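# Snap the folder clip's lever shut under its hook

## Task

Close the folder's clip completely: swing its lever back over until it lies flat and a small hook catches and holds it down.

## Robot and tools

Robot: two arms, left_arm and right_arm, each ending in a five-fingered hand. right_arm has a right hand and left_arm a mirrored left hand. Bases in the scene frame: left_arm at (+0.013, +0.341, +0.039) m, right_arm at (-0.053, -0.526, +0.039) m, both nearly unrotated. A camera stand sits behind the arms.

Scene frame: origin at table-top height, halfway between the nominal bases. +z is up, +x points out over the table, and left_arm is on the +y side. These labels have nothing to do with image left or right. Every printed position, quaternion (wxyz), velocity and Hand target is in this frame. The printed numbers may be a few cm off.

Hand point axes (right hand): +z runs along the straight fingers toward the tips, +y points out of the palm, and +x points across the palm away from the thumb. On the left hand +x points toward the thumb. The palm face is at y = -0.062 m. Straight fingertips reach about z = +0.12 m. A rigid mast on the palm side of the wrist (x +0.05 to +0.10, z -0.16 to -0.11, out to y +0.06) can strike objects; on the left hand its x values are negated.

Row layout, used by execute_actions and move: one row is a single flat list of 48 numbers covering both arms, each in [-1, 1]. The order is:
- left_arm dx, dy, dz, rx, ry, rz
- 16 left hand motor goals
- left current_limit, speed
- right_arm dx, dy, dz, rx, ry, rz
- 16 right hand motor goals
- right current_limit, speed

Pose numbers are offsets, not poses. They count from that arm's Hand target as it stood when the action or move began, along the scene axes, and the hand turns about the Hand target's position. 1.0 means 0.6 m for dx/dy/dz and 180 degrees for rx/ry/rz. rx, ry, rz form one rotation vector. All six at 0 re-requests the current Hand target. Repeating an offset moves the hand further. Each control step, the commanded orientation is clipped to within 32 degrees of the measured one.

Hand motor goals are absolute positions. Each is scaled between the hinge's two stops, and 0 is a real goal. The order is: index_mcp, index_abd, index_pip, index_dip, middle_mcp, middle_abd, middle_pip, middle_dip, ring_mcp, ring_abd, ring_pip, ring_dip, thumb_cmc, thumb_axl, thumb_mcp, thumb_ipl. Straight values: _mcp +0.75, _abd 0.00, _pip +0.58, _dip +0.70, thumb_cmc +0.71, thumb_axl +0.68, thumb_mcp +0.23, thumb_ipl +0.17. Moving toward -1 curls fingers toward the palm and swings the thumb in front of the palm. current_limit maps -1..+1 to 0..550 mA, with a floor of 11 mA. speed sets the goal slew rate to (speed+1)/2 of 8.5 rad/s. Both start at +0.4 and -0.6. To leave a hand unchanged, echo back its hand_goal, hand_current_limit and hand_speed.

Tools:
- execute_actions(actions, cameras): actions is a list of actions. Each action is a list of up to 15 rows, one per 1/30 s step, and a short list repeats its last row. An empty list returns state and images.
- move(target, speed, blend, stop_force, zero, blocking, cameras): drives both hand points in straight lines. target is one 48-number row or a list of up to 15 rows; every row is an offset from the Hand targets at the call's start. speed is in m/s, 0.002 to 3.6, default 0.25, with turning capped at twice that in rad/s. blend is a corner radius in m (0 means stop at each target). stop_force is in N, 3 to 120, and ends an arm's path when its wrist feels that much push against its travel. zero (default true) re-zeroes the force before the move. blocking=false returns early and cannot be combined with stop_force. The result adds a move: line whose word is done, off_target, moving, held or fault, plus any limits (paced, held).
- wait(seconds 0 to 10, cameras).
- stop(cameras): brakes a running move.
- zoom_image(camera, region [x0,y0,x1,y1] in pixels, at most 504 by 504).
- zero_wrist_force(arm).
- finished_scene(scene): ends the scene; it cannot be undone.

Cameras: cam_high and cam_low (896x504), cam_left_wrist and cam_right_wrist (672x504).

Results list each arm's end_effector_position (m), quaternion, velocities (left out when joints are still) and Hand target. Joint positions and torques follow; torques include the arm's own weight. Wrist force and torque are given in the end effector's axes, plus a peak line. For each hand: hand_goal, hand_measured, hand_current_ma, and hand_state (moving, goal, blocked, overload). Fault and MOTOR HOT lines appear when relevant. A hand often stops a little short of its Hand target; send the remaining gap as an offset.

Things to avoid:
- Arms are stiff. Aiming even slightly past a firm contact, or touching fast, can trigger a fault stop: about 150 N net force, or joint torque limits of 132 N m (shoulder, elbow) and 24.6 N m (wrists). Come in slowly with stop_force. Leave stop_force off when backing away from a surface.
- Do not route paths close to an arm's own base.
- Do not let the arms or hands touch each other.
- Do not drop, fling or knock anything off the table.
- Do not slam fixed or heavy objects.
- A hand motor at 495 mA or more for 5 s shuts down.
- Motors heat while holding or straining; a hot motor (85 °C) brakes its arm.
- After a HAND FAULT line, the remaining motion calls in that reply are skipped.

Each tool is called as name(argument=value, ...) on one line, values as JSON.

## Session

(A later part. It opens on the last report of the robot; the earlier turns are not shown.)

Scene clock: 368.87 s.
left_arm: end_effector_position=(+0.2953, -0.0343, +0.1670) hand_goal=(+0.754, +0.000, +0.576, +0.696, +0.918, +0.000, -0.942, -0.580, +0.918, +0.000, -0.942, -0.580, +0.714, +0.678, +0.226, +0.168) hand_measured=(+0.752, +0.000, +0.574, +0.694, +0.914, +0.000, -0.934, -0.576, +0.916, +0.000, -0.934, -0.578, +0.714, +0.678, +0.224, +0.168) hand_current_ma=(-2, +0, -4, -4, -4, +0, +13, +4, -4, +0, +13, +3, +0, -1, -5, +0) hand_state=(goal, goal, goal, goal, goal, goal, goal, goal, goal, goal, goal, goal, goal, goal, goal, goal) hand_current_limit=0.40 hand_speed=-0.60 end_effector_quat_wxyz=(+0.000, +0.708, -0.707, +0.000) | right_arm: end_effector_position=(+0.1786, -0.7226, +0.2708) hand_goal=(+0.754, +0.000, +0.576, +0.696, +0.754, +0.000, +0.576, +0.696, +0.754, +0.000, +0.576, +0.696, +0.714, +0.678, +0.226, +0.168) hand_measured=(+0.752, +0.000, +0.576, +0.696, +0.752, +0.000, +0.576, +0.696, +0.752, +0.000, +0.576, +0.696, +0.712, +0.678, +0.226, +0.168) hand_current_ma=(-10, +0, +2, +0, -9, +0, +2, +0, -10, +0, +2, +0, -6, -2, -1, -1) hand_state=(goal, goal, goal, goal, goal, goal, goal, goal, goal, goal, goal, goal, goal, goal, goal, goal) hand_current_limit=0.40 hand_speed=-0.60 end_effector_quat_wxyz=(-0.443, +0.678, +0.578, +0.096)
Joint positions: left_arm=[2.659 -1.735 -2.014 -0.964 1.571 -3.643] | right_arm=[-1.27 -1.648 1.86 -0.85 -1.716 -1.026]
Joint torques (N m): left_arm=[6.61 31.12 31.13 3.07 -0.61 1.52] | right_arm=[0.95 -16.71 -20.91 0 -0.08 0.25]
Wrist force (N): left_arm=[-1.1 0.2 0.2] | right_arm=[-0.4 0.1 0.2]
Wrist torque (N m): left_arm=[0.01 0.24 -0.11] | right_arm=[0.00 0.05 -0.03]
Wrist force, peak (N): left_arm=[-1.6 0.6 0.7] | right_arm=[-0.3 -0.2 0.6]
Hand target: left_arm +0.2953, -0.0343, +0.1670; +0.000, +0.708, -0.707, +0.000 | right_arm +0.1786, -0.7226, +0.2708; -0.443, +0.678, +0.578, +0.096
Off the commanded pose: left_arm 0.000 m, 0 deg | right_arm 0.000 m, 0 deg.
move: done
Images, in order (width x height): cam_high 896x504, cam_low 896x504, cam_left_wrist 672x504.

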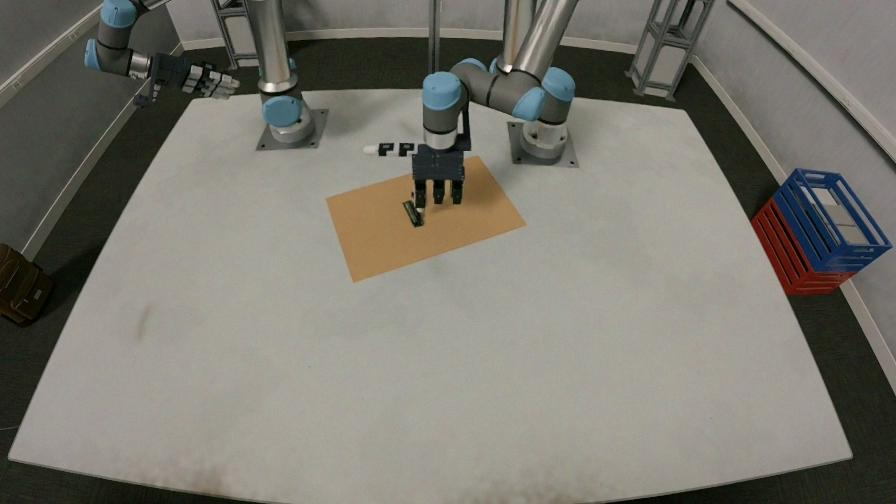

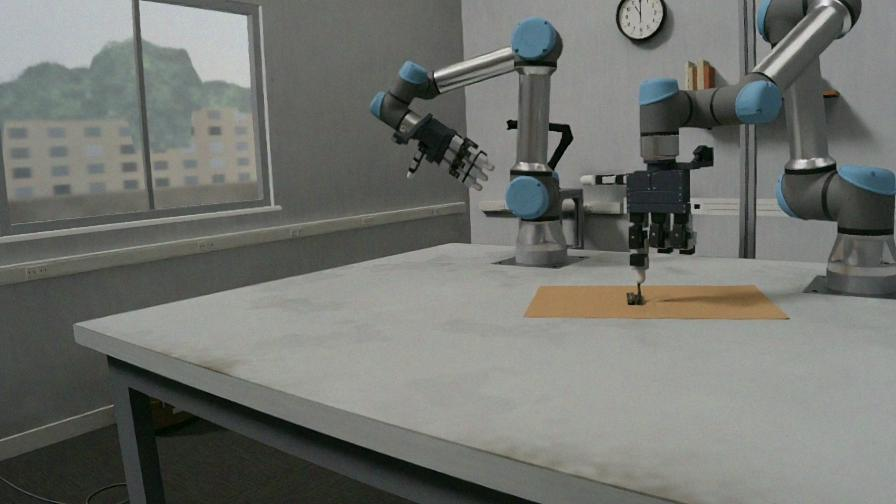

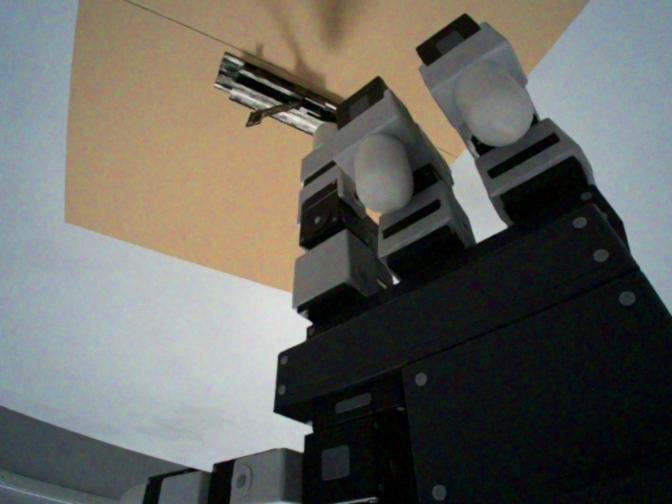

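move(target=[-0.0557,-0.036,-0.0022,0,0,0,0.754,0,0.576,0.696,0.918,0,-0.942,-0.58,0.918,0,-0.942,-0.58,0.714,0.678,0.226,0.168,0.4,-0.6,0,0,0,0,0,0,0.754,0,0.576,0.696,0.754,0,0.576,0.696,0.754,0,0.576,0.696,0.714,0.678,0.226,0.168,0.4,-0.6], speed=0.04, stop_force=12, cameras=["cam_left_wrist","cam_high","cam_low"])

zoom_image(camera="cam_left_wrist", region=[215, 20, 375, 160])

zoom_image(camera="cam_low", region=[610, 240, 670, 310])

Scene clock: 388.10 s.
left_arm: end_effector_position=(+0.2619, -0.0559, +0.1657) hand_goal=(+0.754, +0.000, +0.576, +0.696, +0.918, +0.000, -0.942, -0.580, +0.918, +0.000, -0.942, -0.580, +0.714, +0.678, +0.226, +0.168) hand_measured=(+0.770, -0.012, +0.584, +0.700, +0.916, +0.000, -0.934, -0.576, +0.916, +0.000, -0.934, -0.578, +0.714, +0.678, +0.224, +0.168) hand_current_ma=(+35, -19, +13, +4, -4, +0, +13, +4, -4, +0, +13, +3, +0, -1, -5, +0) hand_state=(goal, goal, goal, goal, goal, goal, goal, goal, goal, goal, goal, goal, goal, goal, goal, goal) hand_current_limit=0.40 hand_speed=-0.60 end_effector_quat_wxyz=(+0.000, +0.708, -0.707, +0.000) | right_arm: end_effector_position=(+0.1786, -0.7226, +0.2708) hand_goal=(+0.754, +0.000, +0.576, +0.696, +0.754, +0.000, +0.576, +0.696, +0.754, +0.000, +0.576, +0.696, +0.714, +0.678, +0.226, +0.168) hand_measured=(+0.752, +0.000, +0.576, +0.696, +0.752, +0.000, +0.576, +0.696, +0.752, +0.000, +0.576, +0.696, +0.712, +0.678, +0.226, +0.168) hand_current_ma=(-10, +0, +2, +0, -9, +0, +2, +0, -10, +0, +2, +0, -6, -2, -1, -1) hand_state=(goal, goal, goal, goal, goal, goal, goal, goal, goal, goal, goal, goal, goal, goal, goal, goal) hand_current_limit=0.40 hand_speed=-0.60 end_effector_quat_wxyz=(-0.443, +0.678, +0.578, +0.096)
Joint positions: left_arm=[2.586 -1.72 -2.036 -0.957 1.571 -3.717] | right_arm=[-1.27 -1.648 1.86 -0.85 -1.716 -1.026]
Joint torques (N m): left_arm=[7.13 16.6 31.27 1.71 -0.77 1.8] | right_arm=[1.01 -17.99 -20.91 0.03 -0.38 0.47]
Wrist force (N): left_arm=[-1.4 -0.1 -0.5] | right_arm=[-0.2 0.0 0.4]
Wrist torque (N m): left_arm=[0.12 0.22 -0.27] | right_arm=[-0.04 0.03 -0.02]
Wrist force, peak (N): left_arm=[-1.7 -0.9 -0.9] | right_arm=[-0.4 0.1 0.5]
Hand target: left_arm +0.2619, -0.0559, +0.1657; +0.000, +0.708, -0.707, +0.000 | right_arm +0.1786, -0.7226, +0.2708; -0.443, +0.678, +0.578, +0.096
Off the commanded pose: left_arm 0.000 m, 0 deg | right_arm 0.000 m, 0 deg.
move: done
Images, in order (width x height): cam_high 896x504, cam_low 896x504, cam_left_wrist 672x504.

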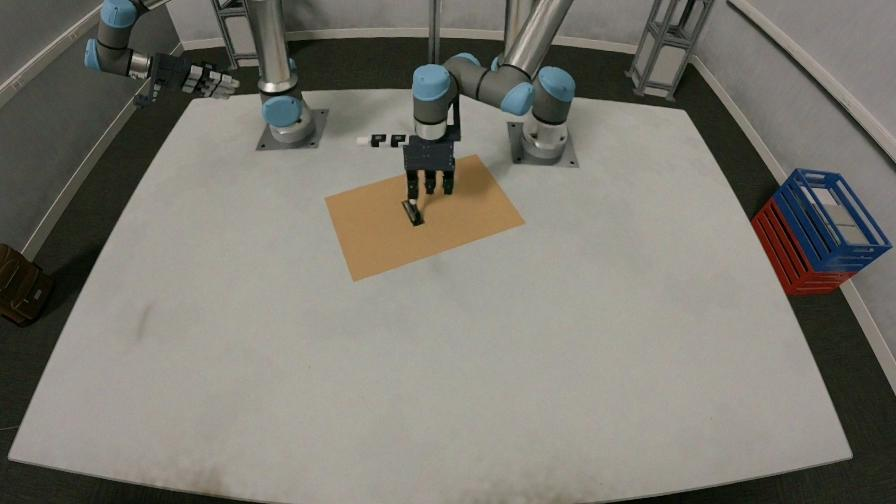

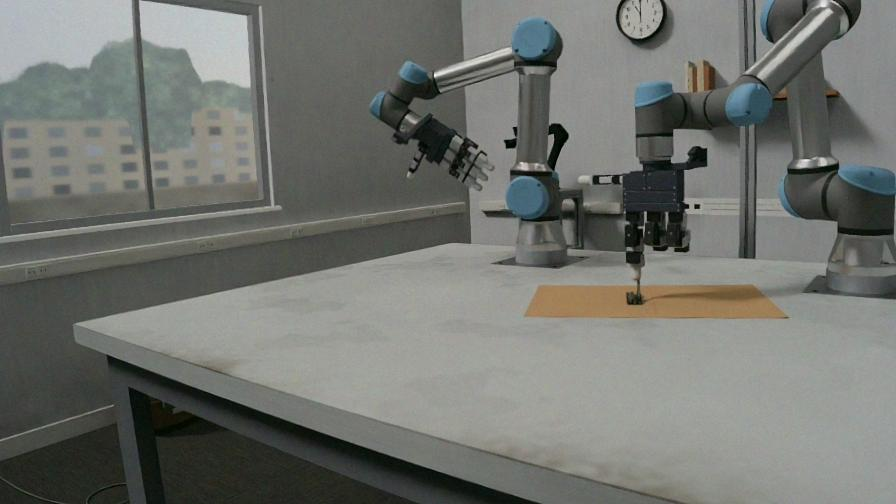

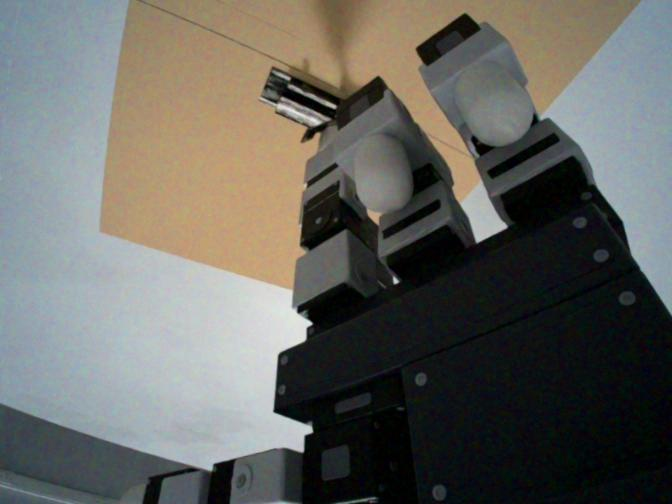

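Scaled by 3.150 from the camera's 672x504 image, which has a finer 960x720 frame.

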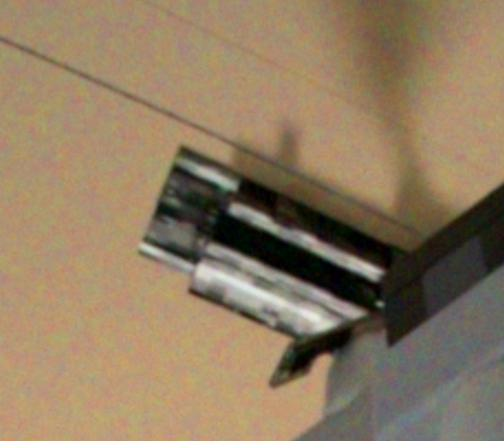

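Scaled by 7.200 from the camera's 896x504 image, which has a finer 1280x720 frame.

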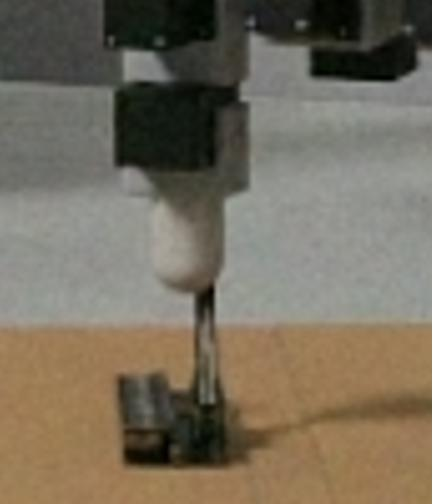

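move(target=[[0.0144,0.0083,0,0,0,0,0.754,0,0.576,0.696,0.918,0,-0.942,-0.58,0.918,0,-0.942,-0.58,0.714,0.678,0.226,0.168,0.75,-0.6,0,0,0,0,0,0,0.754,0,0.576,0.696,0.754,0,0.576,0.696,0.754,0,0.576,0.696,0.714,0.678,0.226,0.168,0.4,-0.6],[0.0144,0.0083,0.0333,0,0,0,0.754,0,0.576,0.696,0.918,0,-0.942,-0.58,0.918,0,-0.942,-0.58,0.714,0.678,0.226,0.168,0.75,-0.6,0,0,0,0,0,0,0.754,0,0.576,0.696,0.754,0,0.576,0.696,0.754,0,0.576,0.696,0.714,0.678,0.226,0.168,0.4,-0.6],[-0.0029,-0.0017,0.0333,0,0,0,0.754,0,0.576,0.696,0.918,0,-0.942,-0.58,0.918,0,-0.942,-0.58,0.714,0.678,0.226,0.168,0.75,-0.6,0,0,0,0,0,0,0.754,0,0.576,0.696,0.754,0,0.576,0.696,0.754,0,0.576,0.696,0.714,0.678,0.226,0.168,0.4,-0.6]], speed=0.04, blend=[0.003,0.003,0], cameras=["cam_left_wrist","cam_high","cam_low"])

zoom_image(camera="cam_left_wrist", region=[235, 40, 395, 180])

zoom_image(camera="cam_low", region=[610, 240, 670, 310])

zoom_image(camera="cam_high", region=[380, 165, 450, 240])

Scene clock: 440.73 s.
left_arm: end_effector_position=(+0.2601, -0.0569, +0.1857) hand_goal=(+0.754, +0.000, +0.576, +0.696, +0.918, +0.000, -0.942, -0.580, +0.918, +0.000, -0.942, -0.580, +0.714, +0.678, +0.226, +0.168) hand_measured=(+0.756, -0.004, +0.578, +0.700, +0.916, +0.000, -0.934, -0.576, +0.916, +0.000, -0.934, -0.578, +0.714, +0.678, +0.224, +0.168) hand_current_ma=(+1, -4, +3, +4, -4, +0, +13, +4, -4, +0, +13, +3, +0, -1, -5, +0) hand_state=(goal, goal, goal, goal, goal, goal, goal, goal, goal, goal, goal, goal, goal, goal, goal, goal) hand_current_limit=0.75 hand_speed=-0.60 end_effector_quat_wxyz=(+0.000, +0.708, -0.707, +0.000) end_effector_velocity=(+0.001, +0.001, +0.000) end_effector_angular_velocity=(+0.000, +0.000, -0.003) | right_arm: end_effector_position=(+0.1786, -0.7226, +0.2708) hand_goal=(+0.754, +0.000, +0.576, +0.696, +0.754, +0.000, +0.576, +0.696, +0.754, +0.000, +0.576, +0.696, +0.714, +0.678, +0.226, +0.168) hand_measured=(+0.752, +0.000, +0.576, +0.696, +0.752, +0.000, +0.576, +0.696, +0.752, +0.000, +0.576, +0.696, +0.712, +0.678, +0.226, +0.168) hand_current_ma=(-10, +0, +2, +0, -9, +0, +2, +0, -10, +0, +2, +0, -6, -2, -1, -1) hand_state=(goal, goal, goal, goal, goal, goal, goal, goal, goal, goal, goal, goal, goal, goal, goal, goal) hand_current_limit=0.40 hand_speed=-0.60 end_effector_quat_wxyz=(-0.443, +0.678, +0.578, +0.096)
Joint positions: left_arm=[2.582 -1.69 -2.01 -1.013 1.571 -3.72] | right_arm=[-1.27 -1.648 1.86 -0.85 -1.716 -1.026]
Joint velocities: left_arm=[0.002 0 0 0 0 0.005] | right_arm=[within noise]
Joint torques (N m): left_arm=[7.12 16.06 22.15 3.29 -1.07 1.6] | right_arm=[1.6 -17.61 -21 0.24 -0.31 0.45]
Wrist force (N): left_arm=[-1.2 0.4 0.4] | right_arm=[-0.2 0.0 0.1]
Wrist torque (N m): left_arm=[0.02 0.27 -0.19] | right_arm=[-0.02 0.03 -0.02]
Wrist force, peak (N): left_arm=[-1.6 0.2 -0.3] | right_arm=[-0.4 0.1 0.5]
Hand target: left_arm +0.2602, -0.0569, +0.1857; +0.000, +0.708, -0.707, +0.000 | right_arm +0.1786, -0.7226, +0.2708; -0.443, +0.678, +0.578, +0.096
Off the commanded pose: left_arm 0.000 m, 0 deg | right_arm 0.000 m, 0 deg.
move: done
Images, in order (width x height): cam_high 896x504, cam_low 896x504, cam_left_wrist 672x504.

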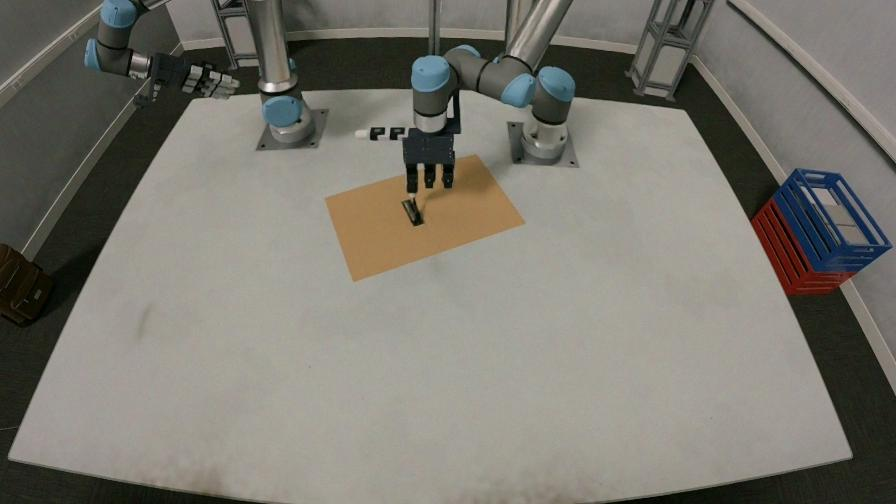

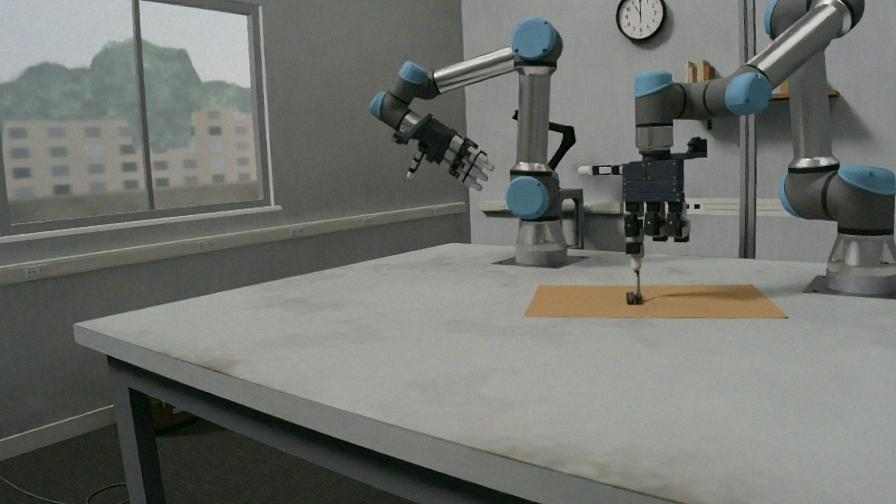

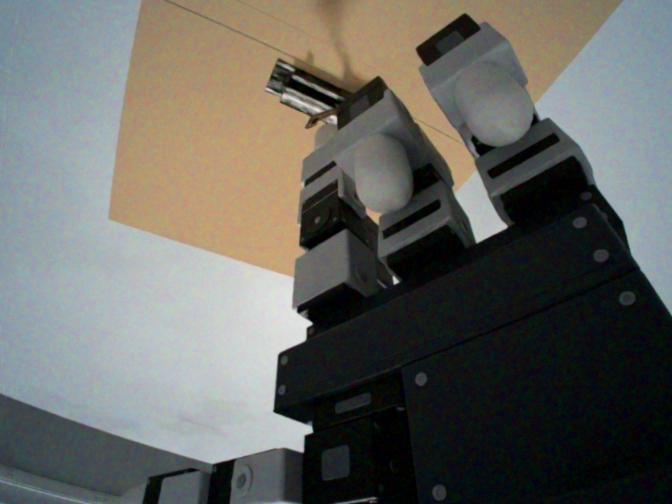

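Scaled by 3.150 from the camera's 672x504 image, which has a finer 960x720 frame.

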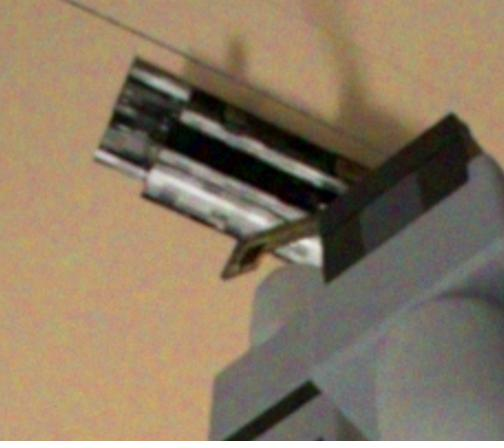

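Scaled by 7.200 from the camera's 896x504 image, which has a finer 1280x720 frame.

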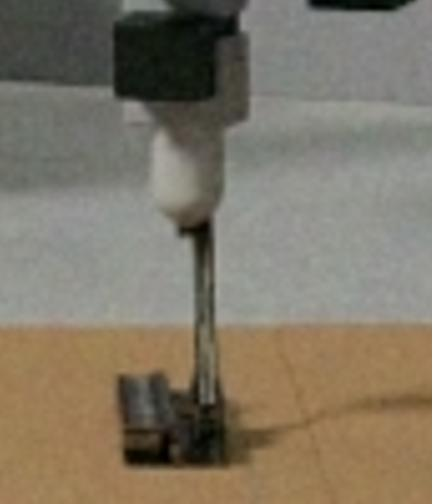

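Scaled by 6.720 from the camera's 896x504 image, which has a finer 1280x720 frame.

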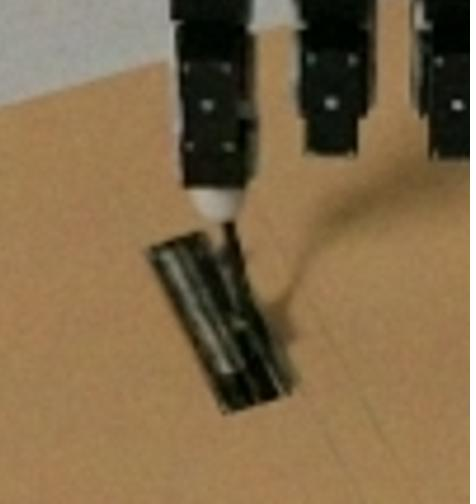

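move(target=[-0.0202,-0.0117,-0.04,0,0,0,0.754,0,0.576,0.696,0.918,0,-0.942,-0.58,0.918,0,-0.942,-0.58,0.714,0.678,0.226,0.168,0.75,-0.6,0,0,0,0,0,0,0.754,0,0.576,0.696,0.754,0,0.576,0.696,0.754,0,0.576,0.696,0.714,0.678,0.226,0.168,0.4,-0.6], speed=0.03, stop_force=25, cameras=["cam_left_wrist","cam_high","cam_low"])

zoom_image(camera="cam_left_wrist", region=[235, 40, 395, 180])

zoom_image(camera="cam_low", region=[610, 240, 670, 310])

zoom_image(camera="cam_high", region=[380, 165, 450, 240])

Scene clock: 454.87 s.
left_arm: end_effector_position=(+0.2480, -0.0639, +0.1617) hand_goal=(+0.754, +0.000, +0.576, +0.696, +0.918, +0.000, -0.942, -0.580, +0.918, +0.000, -0.942, -0.580, +0.714, +0.678, +0.226, +0.168) hand_measured=(+0.778, +0.004, +0.588, +0.702, +0.916, +0.000, -0.934, -0.576, +0.916, +0.000, -0.934, -0.578, +0.714, +0.678, +0.224, +0.168) hand_current_ma=(+62, +5, +25, +10, -4, +0, +13, +4, -4, +0, +13, +3, +0, -1, -5, +0) hand_state=(blocked, goal, goal, goal, goal, goal, goal, goal, goal, goal, goal, goal, goal, goal, goal, goal) hand_current_limit=0.75 hand_speed=-0.60 end_effector_quat_wxyz=(+0.000, +0.708, -0.707, +0.000) | right_arm: end_effector_position=(+0.1786, -0.7226, +0.2708) hand_goal=(+0.754, +0.000, +0.576, +0.696, +0.754, +0.000, +0.576, +0.696, +0.754, +0.000, +0.576, +0.696, +0.714, +0.678, +0.226, +0.168) hand_measured=(+0.752, +0.000, +0.576, +0.696, +0.752, +0.000, +0.576, +0.696, +0.752, +0.000, +0.576, +0.696, +0.712, +0.678, +0.226, +0.168) hand_current_ma=(-10, +0, +2, +0, -9, +0, +2, +0, -10, +0, +2, +0, -6, -2, -1, -1) hand_state=(goal, goal, goal, goal, goal, goal, goal, goal, goal, goal, goal, goal, goal, goal, goal, goal) hand_current_limit=0.40 hand_speed=-0.60 end_effector_quat_wxyz=(-0.443, +0.678, +0.578, +0.096)
Joint positions: left_arm=[2.556 -1.719 -2.049 -0.944 1.571 -3.746] | right_arm=[-1.27 -1.648 1.86 -0.85 -1.716 -1.026]
Joint torques (N m): left_arm=[7.21 30.8 31.66 0.99 -2.37 1.83] | right_arm=[1.07 -18.23 -21.39 0.05 -0.25 0.42]
Wrist force (N): left_arm=[-0.5 0.1 0.1] | right_arm=[-0.2 0.2 0.3]
Wrist torque (N m): left_arm=[0.12 0.21 -0.05] | right_arm=[0.00 0.01 -0.01]
Wrist force, peak (N): left_arm=[-0.7 -1.0 -1.5] | right_arm=[-0.5 0.1 0.3]
Hand target: left_arm +0.2480, -0.0639, +0.1617; +0.000, +0.708, -0.707, +0.000 | right_arm +0.1786, -0.7226, +0.2708; -0.443, +0.678, +0.578, +0.096
Off the commanded pose: left_arm 0.000 m, 0 deg | right_arm 0.000 m, 0 deg.
move: done
Images, in order (width x height): cam_high 896x504, cam_low 896x504, cam_left_wrist 672x504.

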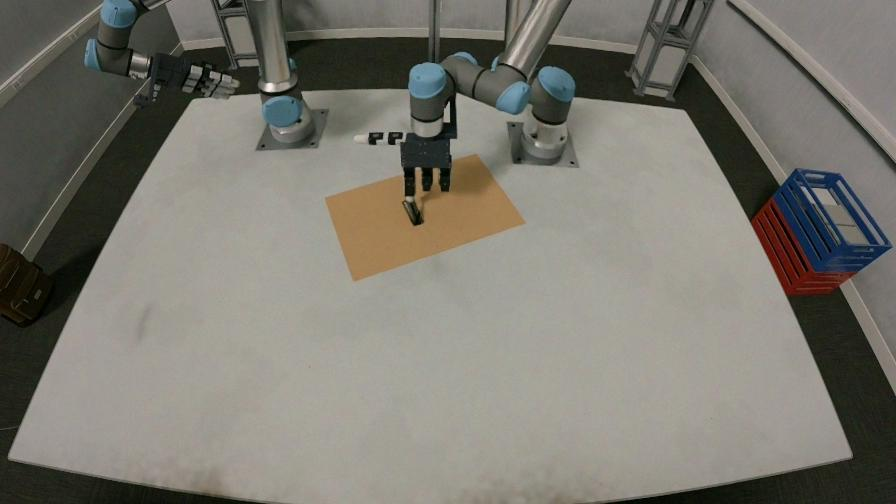

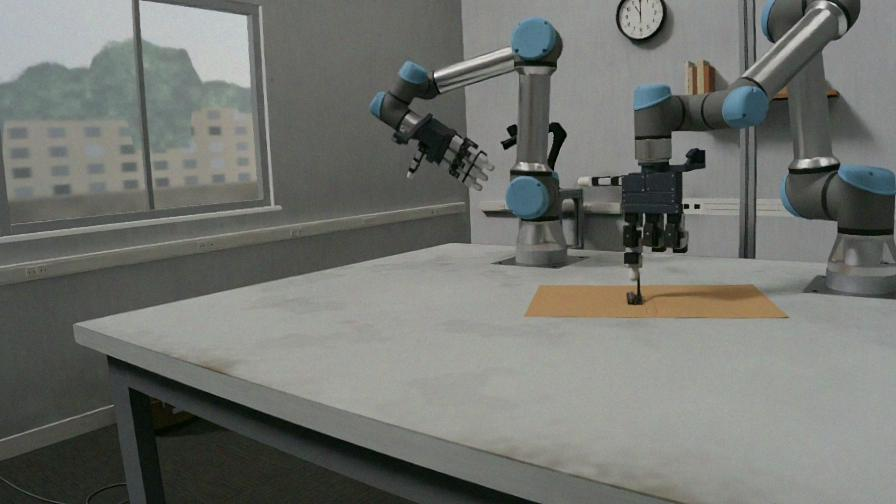

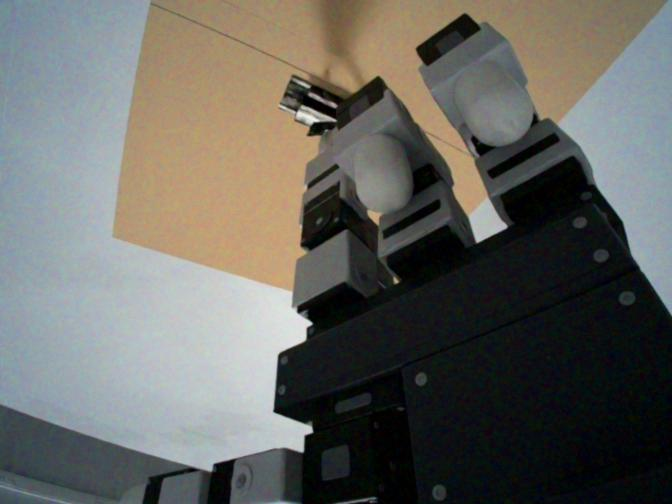

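Scaled by 3.150 from the camera's 672x504 image, which has a finer 960x720 frame.

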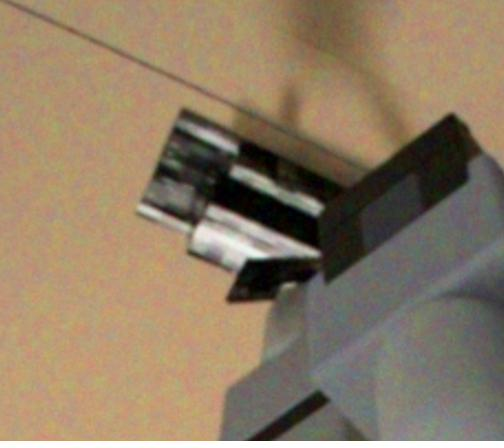

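Scaled by 7.200 from the camera's 896x504 image, which has a finer 1280x720 frame.

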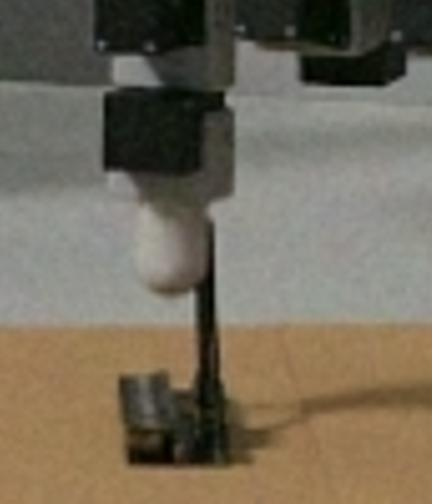

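Scaled by 6.720 from the camera's 896x504 image, which has a finer 1280x720 frame.

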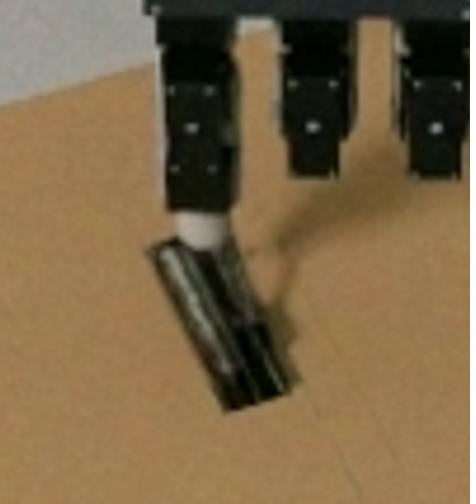

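zoom_image(camera="cam_left_wrist", region=[270, 65, 360, 150])

zoom_image(camera="cam_low", region=[620, 260, 655, 310])

zoom_image(camera="cam_high", region=[398, 190, 430, 232])

Scaled by 5.600 from the camera's 672x504 image, which has a finer 960x720 frame.

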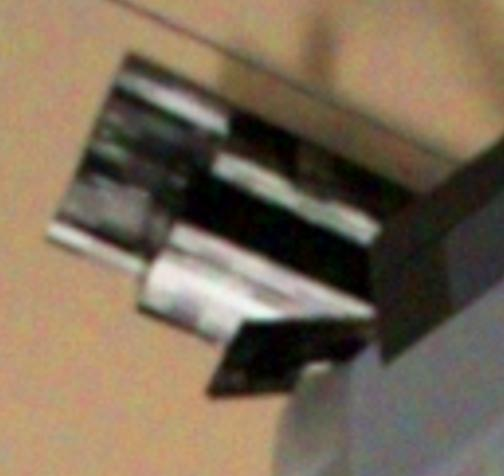

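Scaled by 10.080 from the camera's 896x504 image, which has a finer 1280x720 frame.

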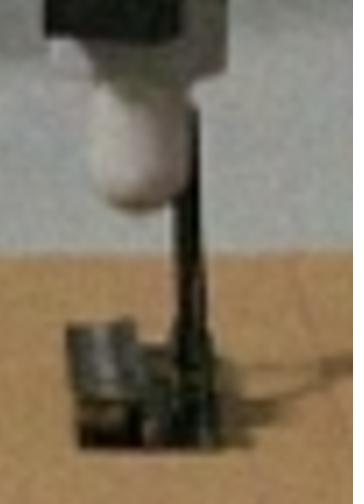

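Scaled by 12.000 from the camera's 896x504 image, which has a finer 1280x720 frame.

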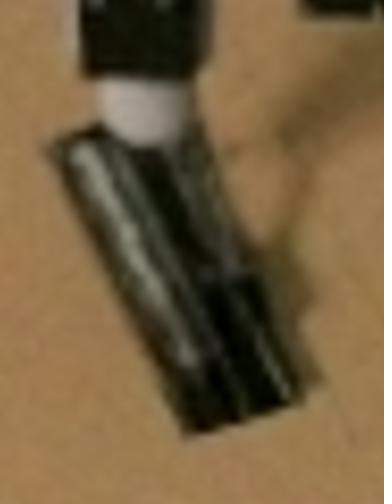

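move(target=[[0.0148,0.0075,0,0,0,0,0.754,0,0.576,0.696,0.918,0,-0.942,-0.58,0.918,0,-0.942,-0.58,0.714,0.678,0.226,0.168,0.75,-0.6,0,0,0,0,0,0,0.754,0,0.576,0.696,0.754,0,0.576,0.696,0.754,0,0.576,0.696,0.714,0.678,0.226,0.168,0.4,-0.6],[0.0088,0.0193,0.0433,0,0,0,0.754,0,0.576,0.696,0.918,0,-0.942,-0.58,0.918,0,-0.942,-0.58,0.714,0.678,0.226,0.168,0.75,-0.6,0,0,0,0,0,0,0.754,0,0.576,0.696,0.754,0,0.576,0.696,0.754,0,0.576,0.696,0.714,0.678,0.226,0.168,0.4,-0.6],[-0.0075,0.011,0.0433,0,0,0,0.754,0,0.576,0.696,0.918,0,-0.942,-0.58,0.918,0,-0.942,-0.58,0.714,0.678,0.226,0.168,0.75,-0.6,0,0,0,0,0,0,0.754,0,0.576,0.696,0.754,0,0.576,0.696,0.754,0,0.576,0.696,0.714,0.678,0.226,0.168,0.4,-0.6]], speed=0.05, blend=[0.003,0.003,0], cameras=["cam_left_wrist","cam_high","cam_low"])

zoom_image(camera="cam_left_wrist", region=[255, 40, 365, 150])

zoom_image(camera="cam_low", region=[620, 260, 655, 310])

zoom_image(camera="cam_high", region=[398, 180, 440, 232])

Scene clock: 500.43 s.
left_arm: end_effector_position=(+0.2434, -0.0573, +0.1877) hand_goal=(+0.754, +0.000, +0.576, +0.696, +0.918, +0.000, -0.942, -0.580, +0.918, +0.000, -0.942, -0.580, +0.714, +0.678, +0.226, +0.168) hand_measured=(+0.754, +0.004, +0.578, +0.700, +0.916, +0.000, -0.934, -0.576, +0.916, +0.000, -0.934, -0.578, +0.714, +0.678, +0.224, +0.168) hand_current_ma=(+1, +4, +3, +4, -4, +0, +13, +4, -3, +0, +13, +3, +0, -1, -5, +0) hand_state=(goal, goal, goal, goal, goal, goal, goal, goal, goal, goal, goal, goal, goal, goal, goal, goal) hand_current_limit=0.75 hand_speed=-0.60 end_effector_quat_wxyz=(+0.000, +0.708, -0.707, +0.000) end_effector_velocity=(+0.001, +0.001, +0.000) end_effector_angular_velocity=(+0.000, +0.001, -0.002) | right_arm: end_effector_position=(+0.1786, -0.7226, +0.2708) hand_goal=(+0.754, +0.000, +0.576, +0.696, +0.754, +0.000, +0.576, +0.696, +0.754, +0.000, +0.576, +0.696, +0.714, +0.678, +0.226, +0.168) hand_measured=(+0.752, +0.000, +0.576, +0.696, +0.752, +0.000, +0.576, +0.696, +0.752, +0.000, +0.576, +0.696, +0.712, +0.678, +0.226, +0.168) hand_current_ma=(-10, +0, +2, +0, -9, +0, +2, +0, -10, +0, +2, +0, -6, -2, -1, -1) hand_state=(goal, goal, goal, goal, goal, goal, goal, goal, goal, goal, goal, goal, goal, goal, goal, goal) hand_current_limit=0.40 hand_speed=-0.60 end_effector_quat_wxyz=(-0.443, +0.678, +0.578, +0.096)
Joint positions: left_arm=[2.562 -1.663 -2.035 -1.015 1.571 -3.74] | right_arm=[-1.27 -1.648 1.86 -0.85 -1.716 -1.026]
Joint velocities: left_arm=[0.003 0 0 0 0 0.005] | right_arm=[within noise]
Joint torques (N m): left_arm=[7.01 15.31 29.55 2.61 -2.15 1.85] | right_arm=[0.14 -18.81 -21.01 0.19 -0.42 0.51]
Wrist force (N): left_arm=[-1.2 0.1 0.1] | right_arm=[-0.1 0.0 0.2]
Wrist torque (N m): left_arm=[0.01 0.23 -0.27] | right_arm=[-0.01 0.02 -0.01]
Wrist force, peak (N): left_arm=[-1.5 0.1 0.8] | right_arm=[-0.5 0.0 0.5]
Hand target: left_arm +0.2435, -0.0573, +0.1877; +0.000, +0.708, -0.707, +0.000 | right_arm +0.1786, -0.7226, +0.2708; -0.443, +0.678, +0.578, +0.096
Off the commanded pose: left_arm 0.000 m, 0 deg | right_arm 0.000 m, 0 deg.
move: done
Images, in order (width x height): cam_high 896x504, cam_low 896x504, cam_left_wrist 672x504.

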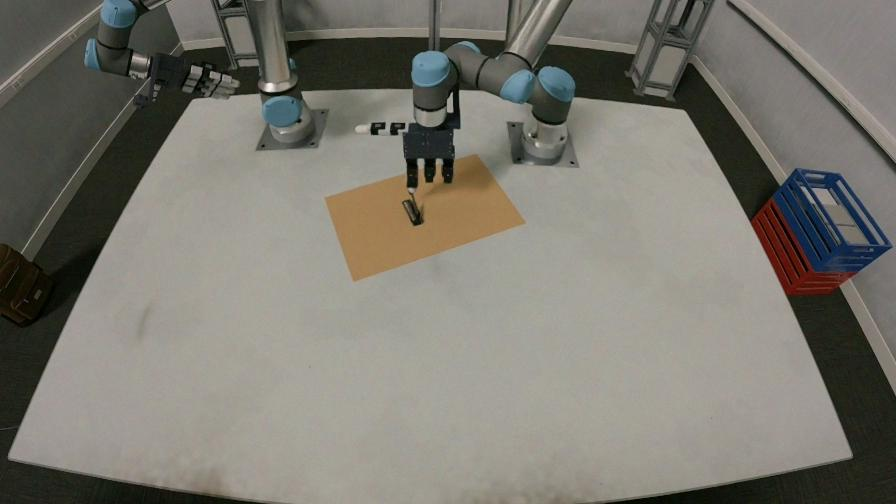

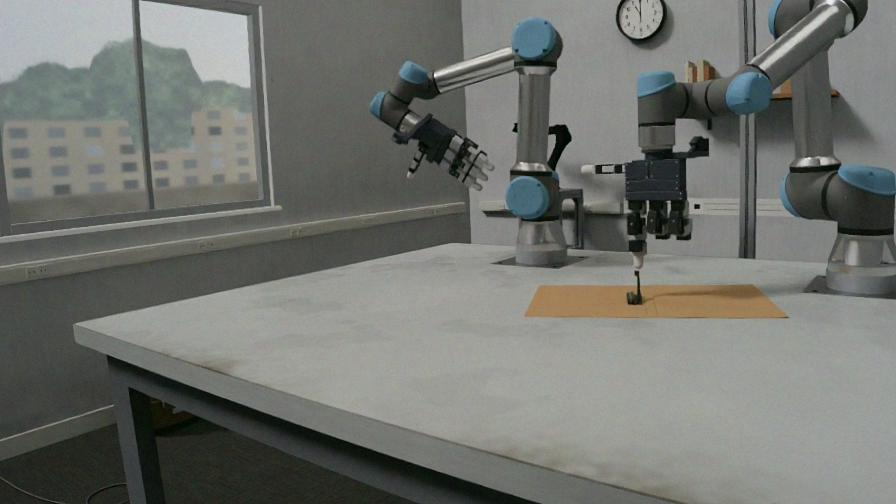

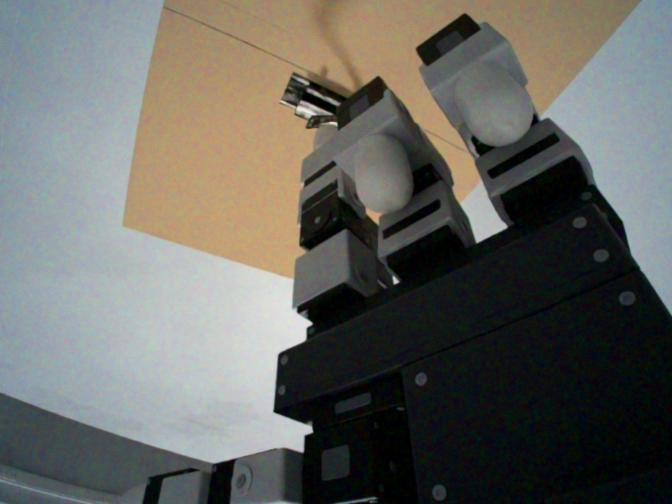

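Scaled by 4.582 from the camera's 672x504 image, which has a finer 960x720 frame.

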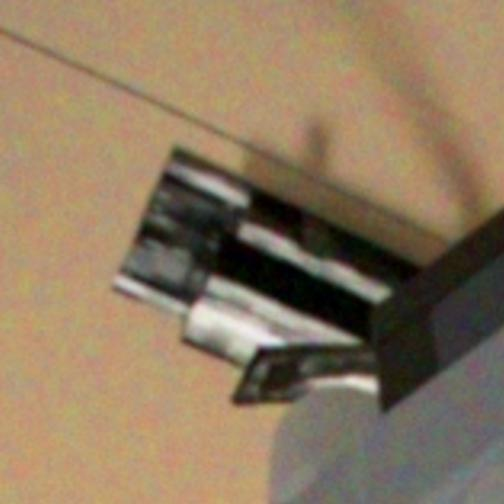

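Scaled by 10.080 from the camera's 896x504 image, which has a finer 1280x720 frame.

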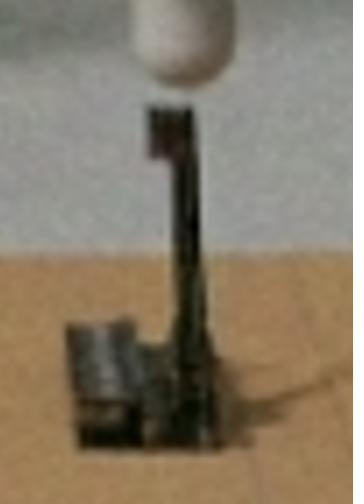

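Scaled by 9.692 from the camera's 896x504 image, which has a finer 1280x720 frame.

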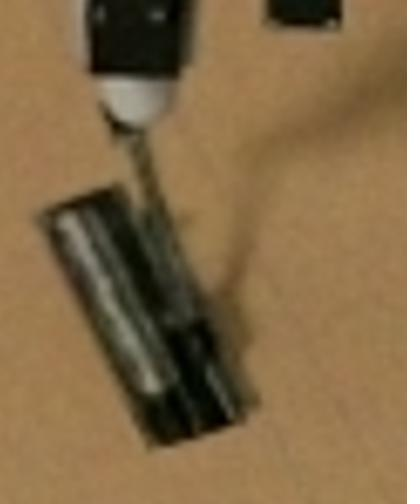

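move(target=[[0.0077,0.0039,-0.0122,0,0,0,0.754,0,0.576,0.696,0.918,0,-0.942,-0.58,0.918,0,-0.942,-0.58,0.714,0.678,0.226,0.168,0.75,-0.6,0,0,0,0,0,0,0.754,0,0.576,0.696,0.754,0,0.576,0.696,0.754,0,0.576,0.696,0.714,0.678,0.226,0.168,0.4,-0.6],[-0.0169,-0.0086,-0.0343,0,0,0,0.754,0,0.576,0.696,0.918,0,-0.942,-0.58,0.918,0,-0.942,-0.58,0.714,0.678,0.226,0.168,0.75,-0.6,0,0,0,0,0,0,0.754,0,0.576,0.696,0.754,0,0.576,0.696,0.754,0,0.576,0.696,0.714,0.678,0.226,0.168,0.4,-0.6]], speed=0.04, blend=[0.002,0], cameras=["cam_left_wrist","cam_high","cam_low"])

zoom_image(camera="cam_left_wrist", region=[255, 40, 365, 150])

zoom_image(camera="cam_low", region=[620, 260, 655, 310])

zoom_image(camera="cam_high", region=[398, 180, 440, 232])

Scene clock: 521.17 s.
left_arm: end_effector_position=(+0.2332, -0.0625, +0.1669) hand_goal=(+0.754, +0.000, +0.576, +0.696, +0.918, +0.000, -0.942, -0.580, +0.918, +0.000, -0.942, -0.580, +0.714, +0.678, +0.226, +0.168) hand_measured=(+0.766, -0.010, +0.582, +0.700, +0.916, +0.000, -0.934, -0.576, +0.916, +0.000, -0.934, -0.578, +0.714, +0.678, +0.224, +0.168) hand_current_ma=(+26, -15, +9, +4, -4, +0, +13, +4, -3, +0, +13, +3, +0, -1, -5, +0) hand_state=(goal, goal, goal, goal, goal, goal, goal, goal, goal, goal, goal, goal, goal, goal, goal, goal) hand_current_limit=0.75 hand_speed=-0.60 end_effector_quat_wxyz=(+0.000, +0.708, -0.707, +0.000) end_effector_velocity=(+0.001, +0.001, +0.001) end_effector_angular_velocity=(+0.001, +0.001, -0.002) | right_arm: end_effector_position=(+0.1786, -0.7226, +0.2708) hand_goal=(+0.754, +0.000, +0.576, +0.696, +0.754, +0.000, +0.576, +0.696, +0.754, +0.000, +0.576, +0.696, +0.714, +0.678, +0.226, +0.168) hand_measured=(+0.752, +0.000, +0.576, +0.696, +0.752, +0.000, +0.576, +0.696, +0.752, +0.000, +0.576, +0.696, +0.712, +0.678, +0.226, +0.168) hand_current_ma=(-10, +0, +2, +0, -9, +0, +2, +0, -10, +0, +2, +0, -6, -2, -1, -1) hand_state=(goal, goal, goal, goal, goal, goal, goal, goal, goal, goal, goal, goal, goal, goal, goal, goal) hand_current_limit=0.40 hand_speed=-0.60 end_effector_quat_wxyz=(-0.443, +0.678, +0.578, +0.096)
Joint positions: left_arm=[2.54 -1.688 -2.07 -0.955 1.571 -3.762] | right_arm=[-1.27 -1.648 1.86 -0.85 -1.716 -1.026]
Joint velocities: left_arm=[0.003 0.001 0.003 -0.005 0 0.005] | right_arm=[within noise]
Joint torques (N m): left_arm=[6.33 28.52 30.11 0.84 0.4 1.74] | right_arm=[0.75 -17.51 -21.09 0.04 -0.44 0.44]
Wrist force (N): left_arm=[-1.5 0.1 -2.3] | right_arm=[-0.1 0.0 0.4]
Wrist torque (N m): left_arm=[0.30 0.19 -0.13] | right_arm=[-0.03 0.00 -0.01]
Wrist force, peak (N): left_arm=[-1.5 0.1 -2.3] | right_arm=[-0.4 0.0 0.5]
Hand target: left_arm +0.2334, -0.0625, +0.1671; +0.000, +0.708, -0.707, +0.000 | right_arm +0.1786, -0.7226, +0.2708; -0.443, +0.678, +0.578, +0.096
Off the commanded pose: left_arm 0.000 m, 0 deg | right_arm 0.000 m, 0 deg.
move: done
Images, in order (width x height): cam_high 896x504, cam_low 896x504, cam_left_wrist 672x504.

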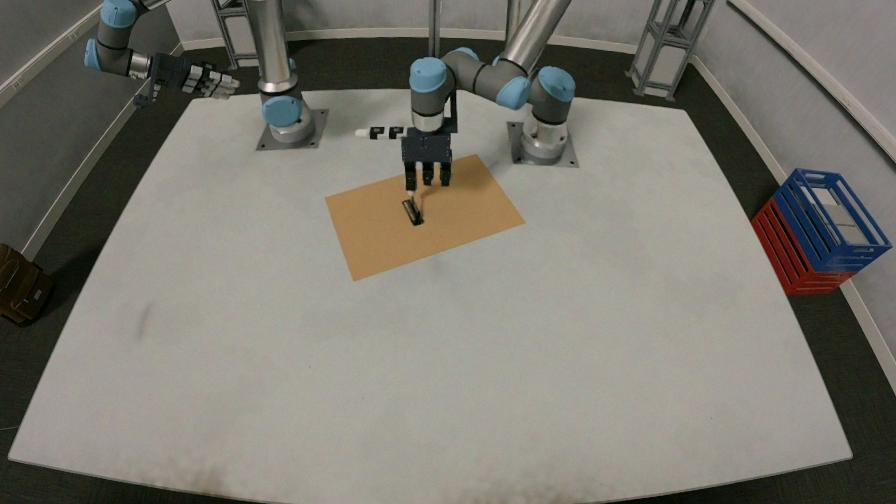

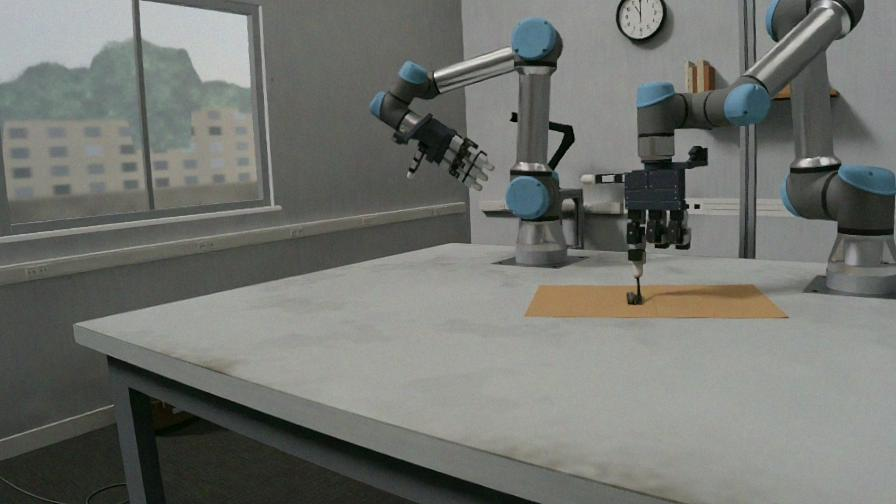

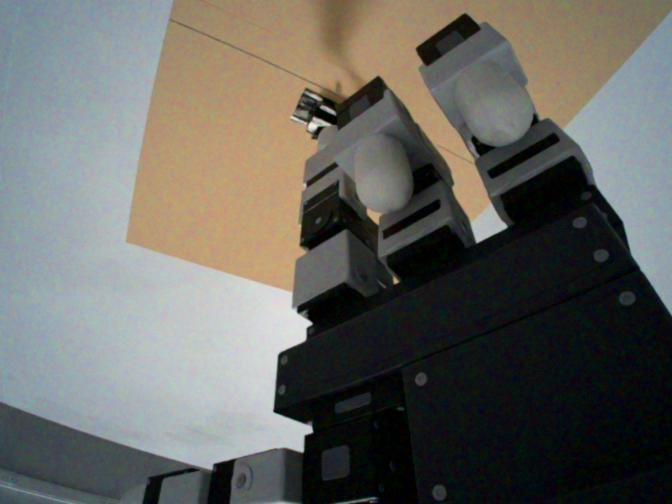

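Scaled by 4.582 from the camera's 672x504 image, which has a finer 960x720 frame.

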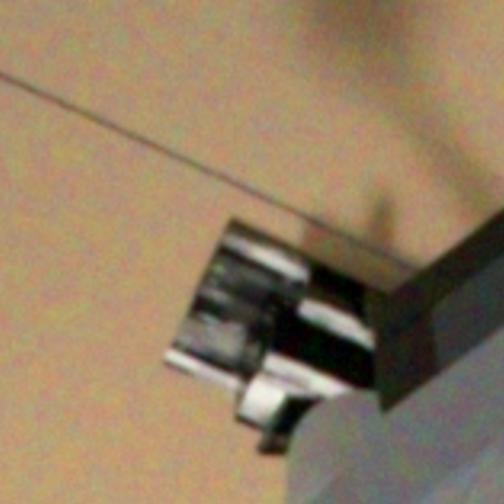

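Scaled by 10.080 from the camera's 896x504 image, which has a finer 1280x720 frame.

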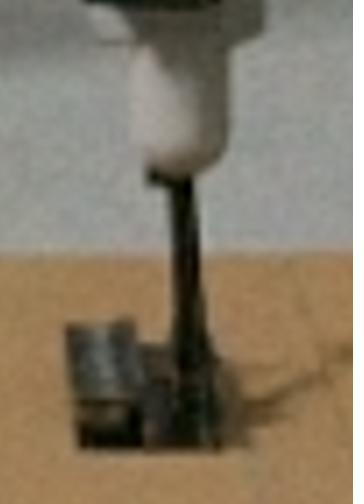

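Scaled by 9.692 from the camera's 896x504 image, which has a finer 1280x720 frame.

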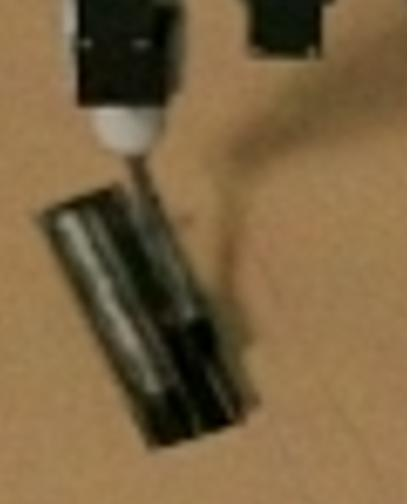

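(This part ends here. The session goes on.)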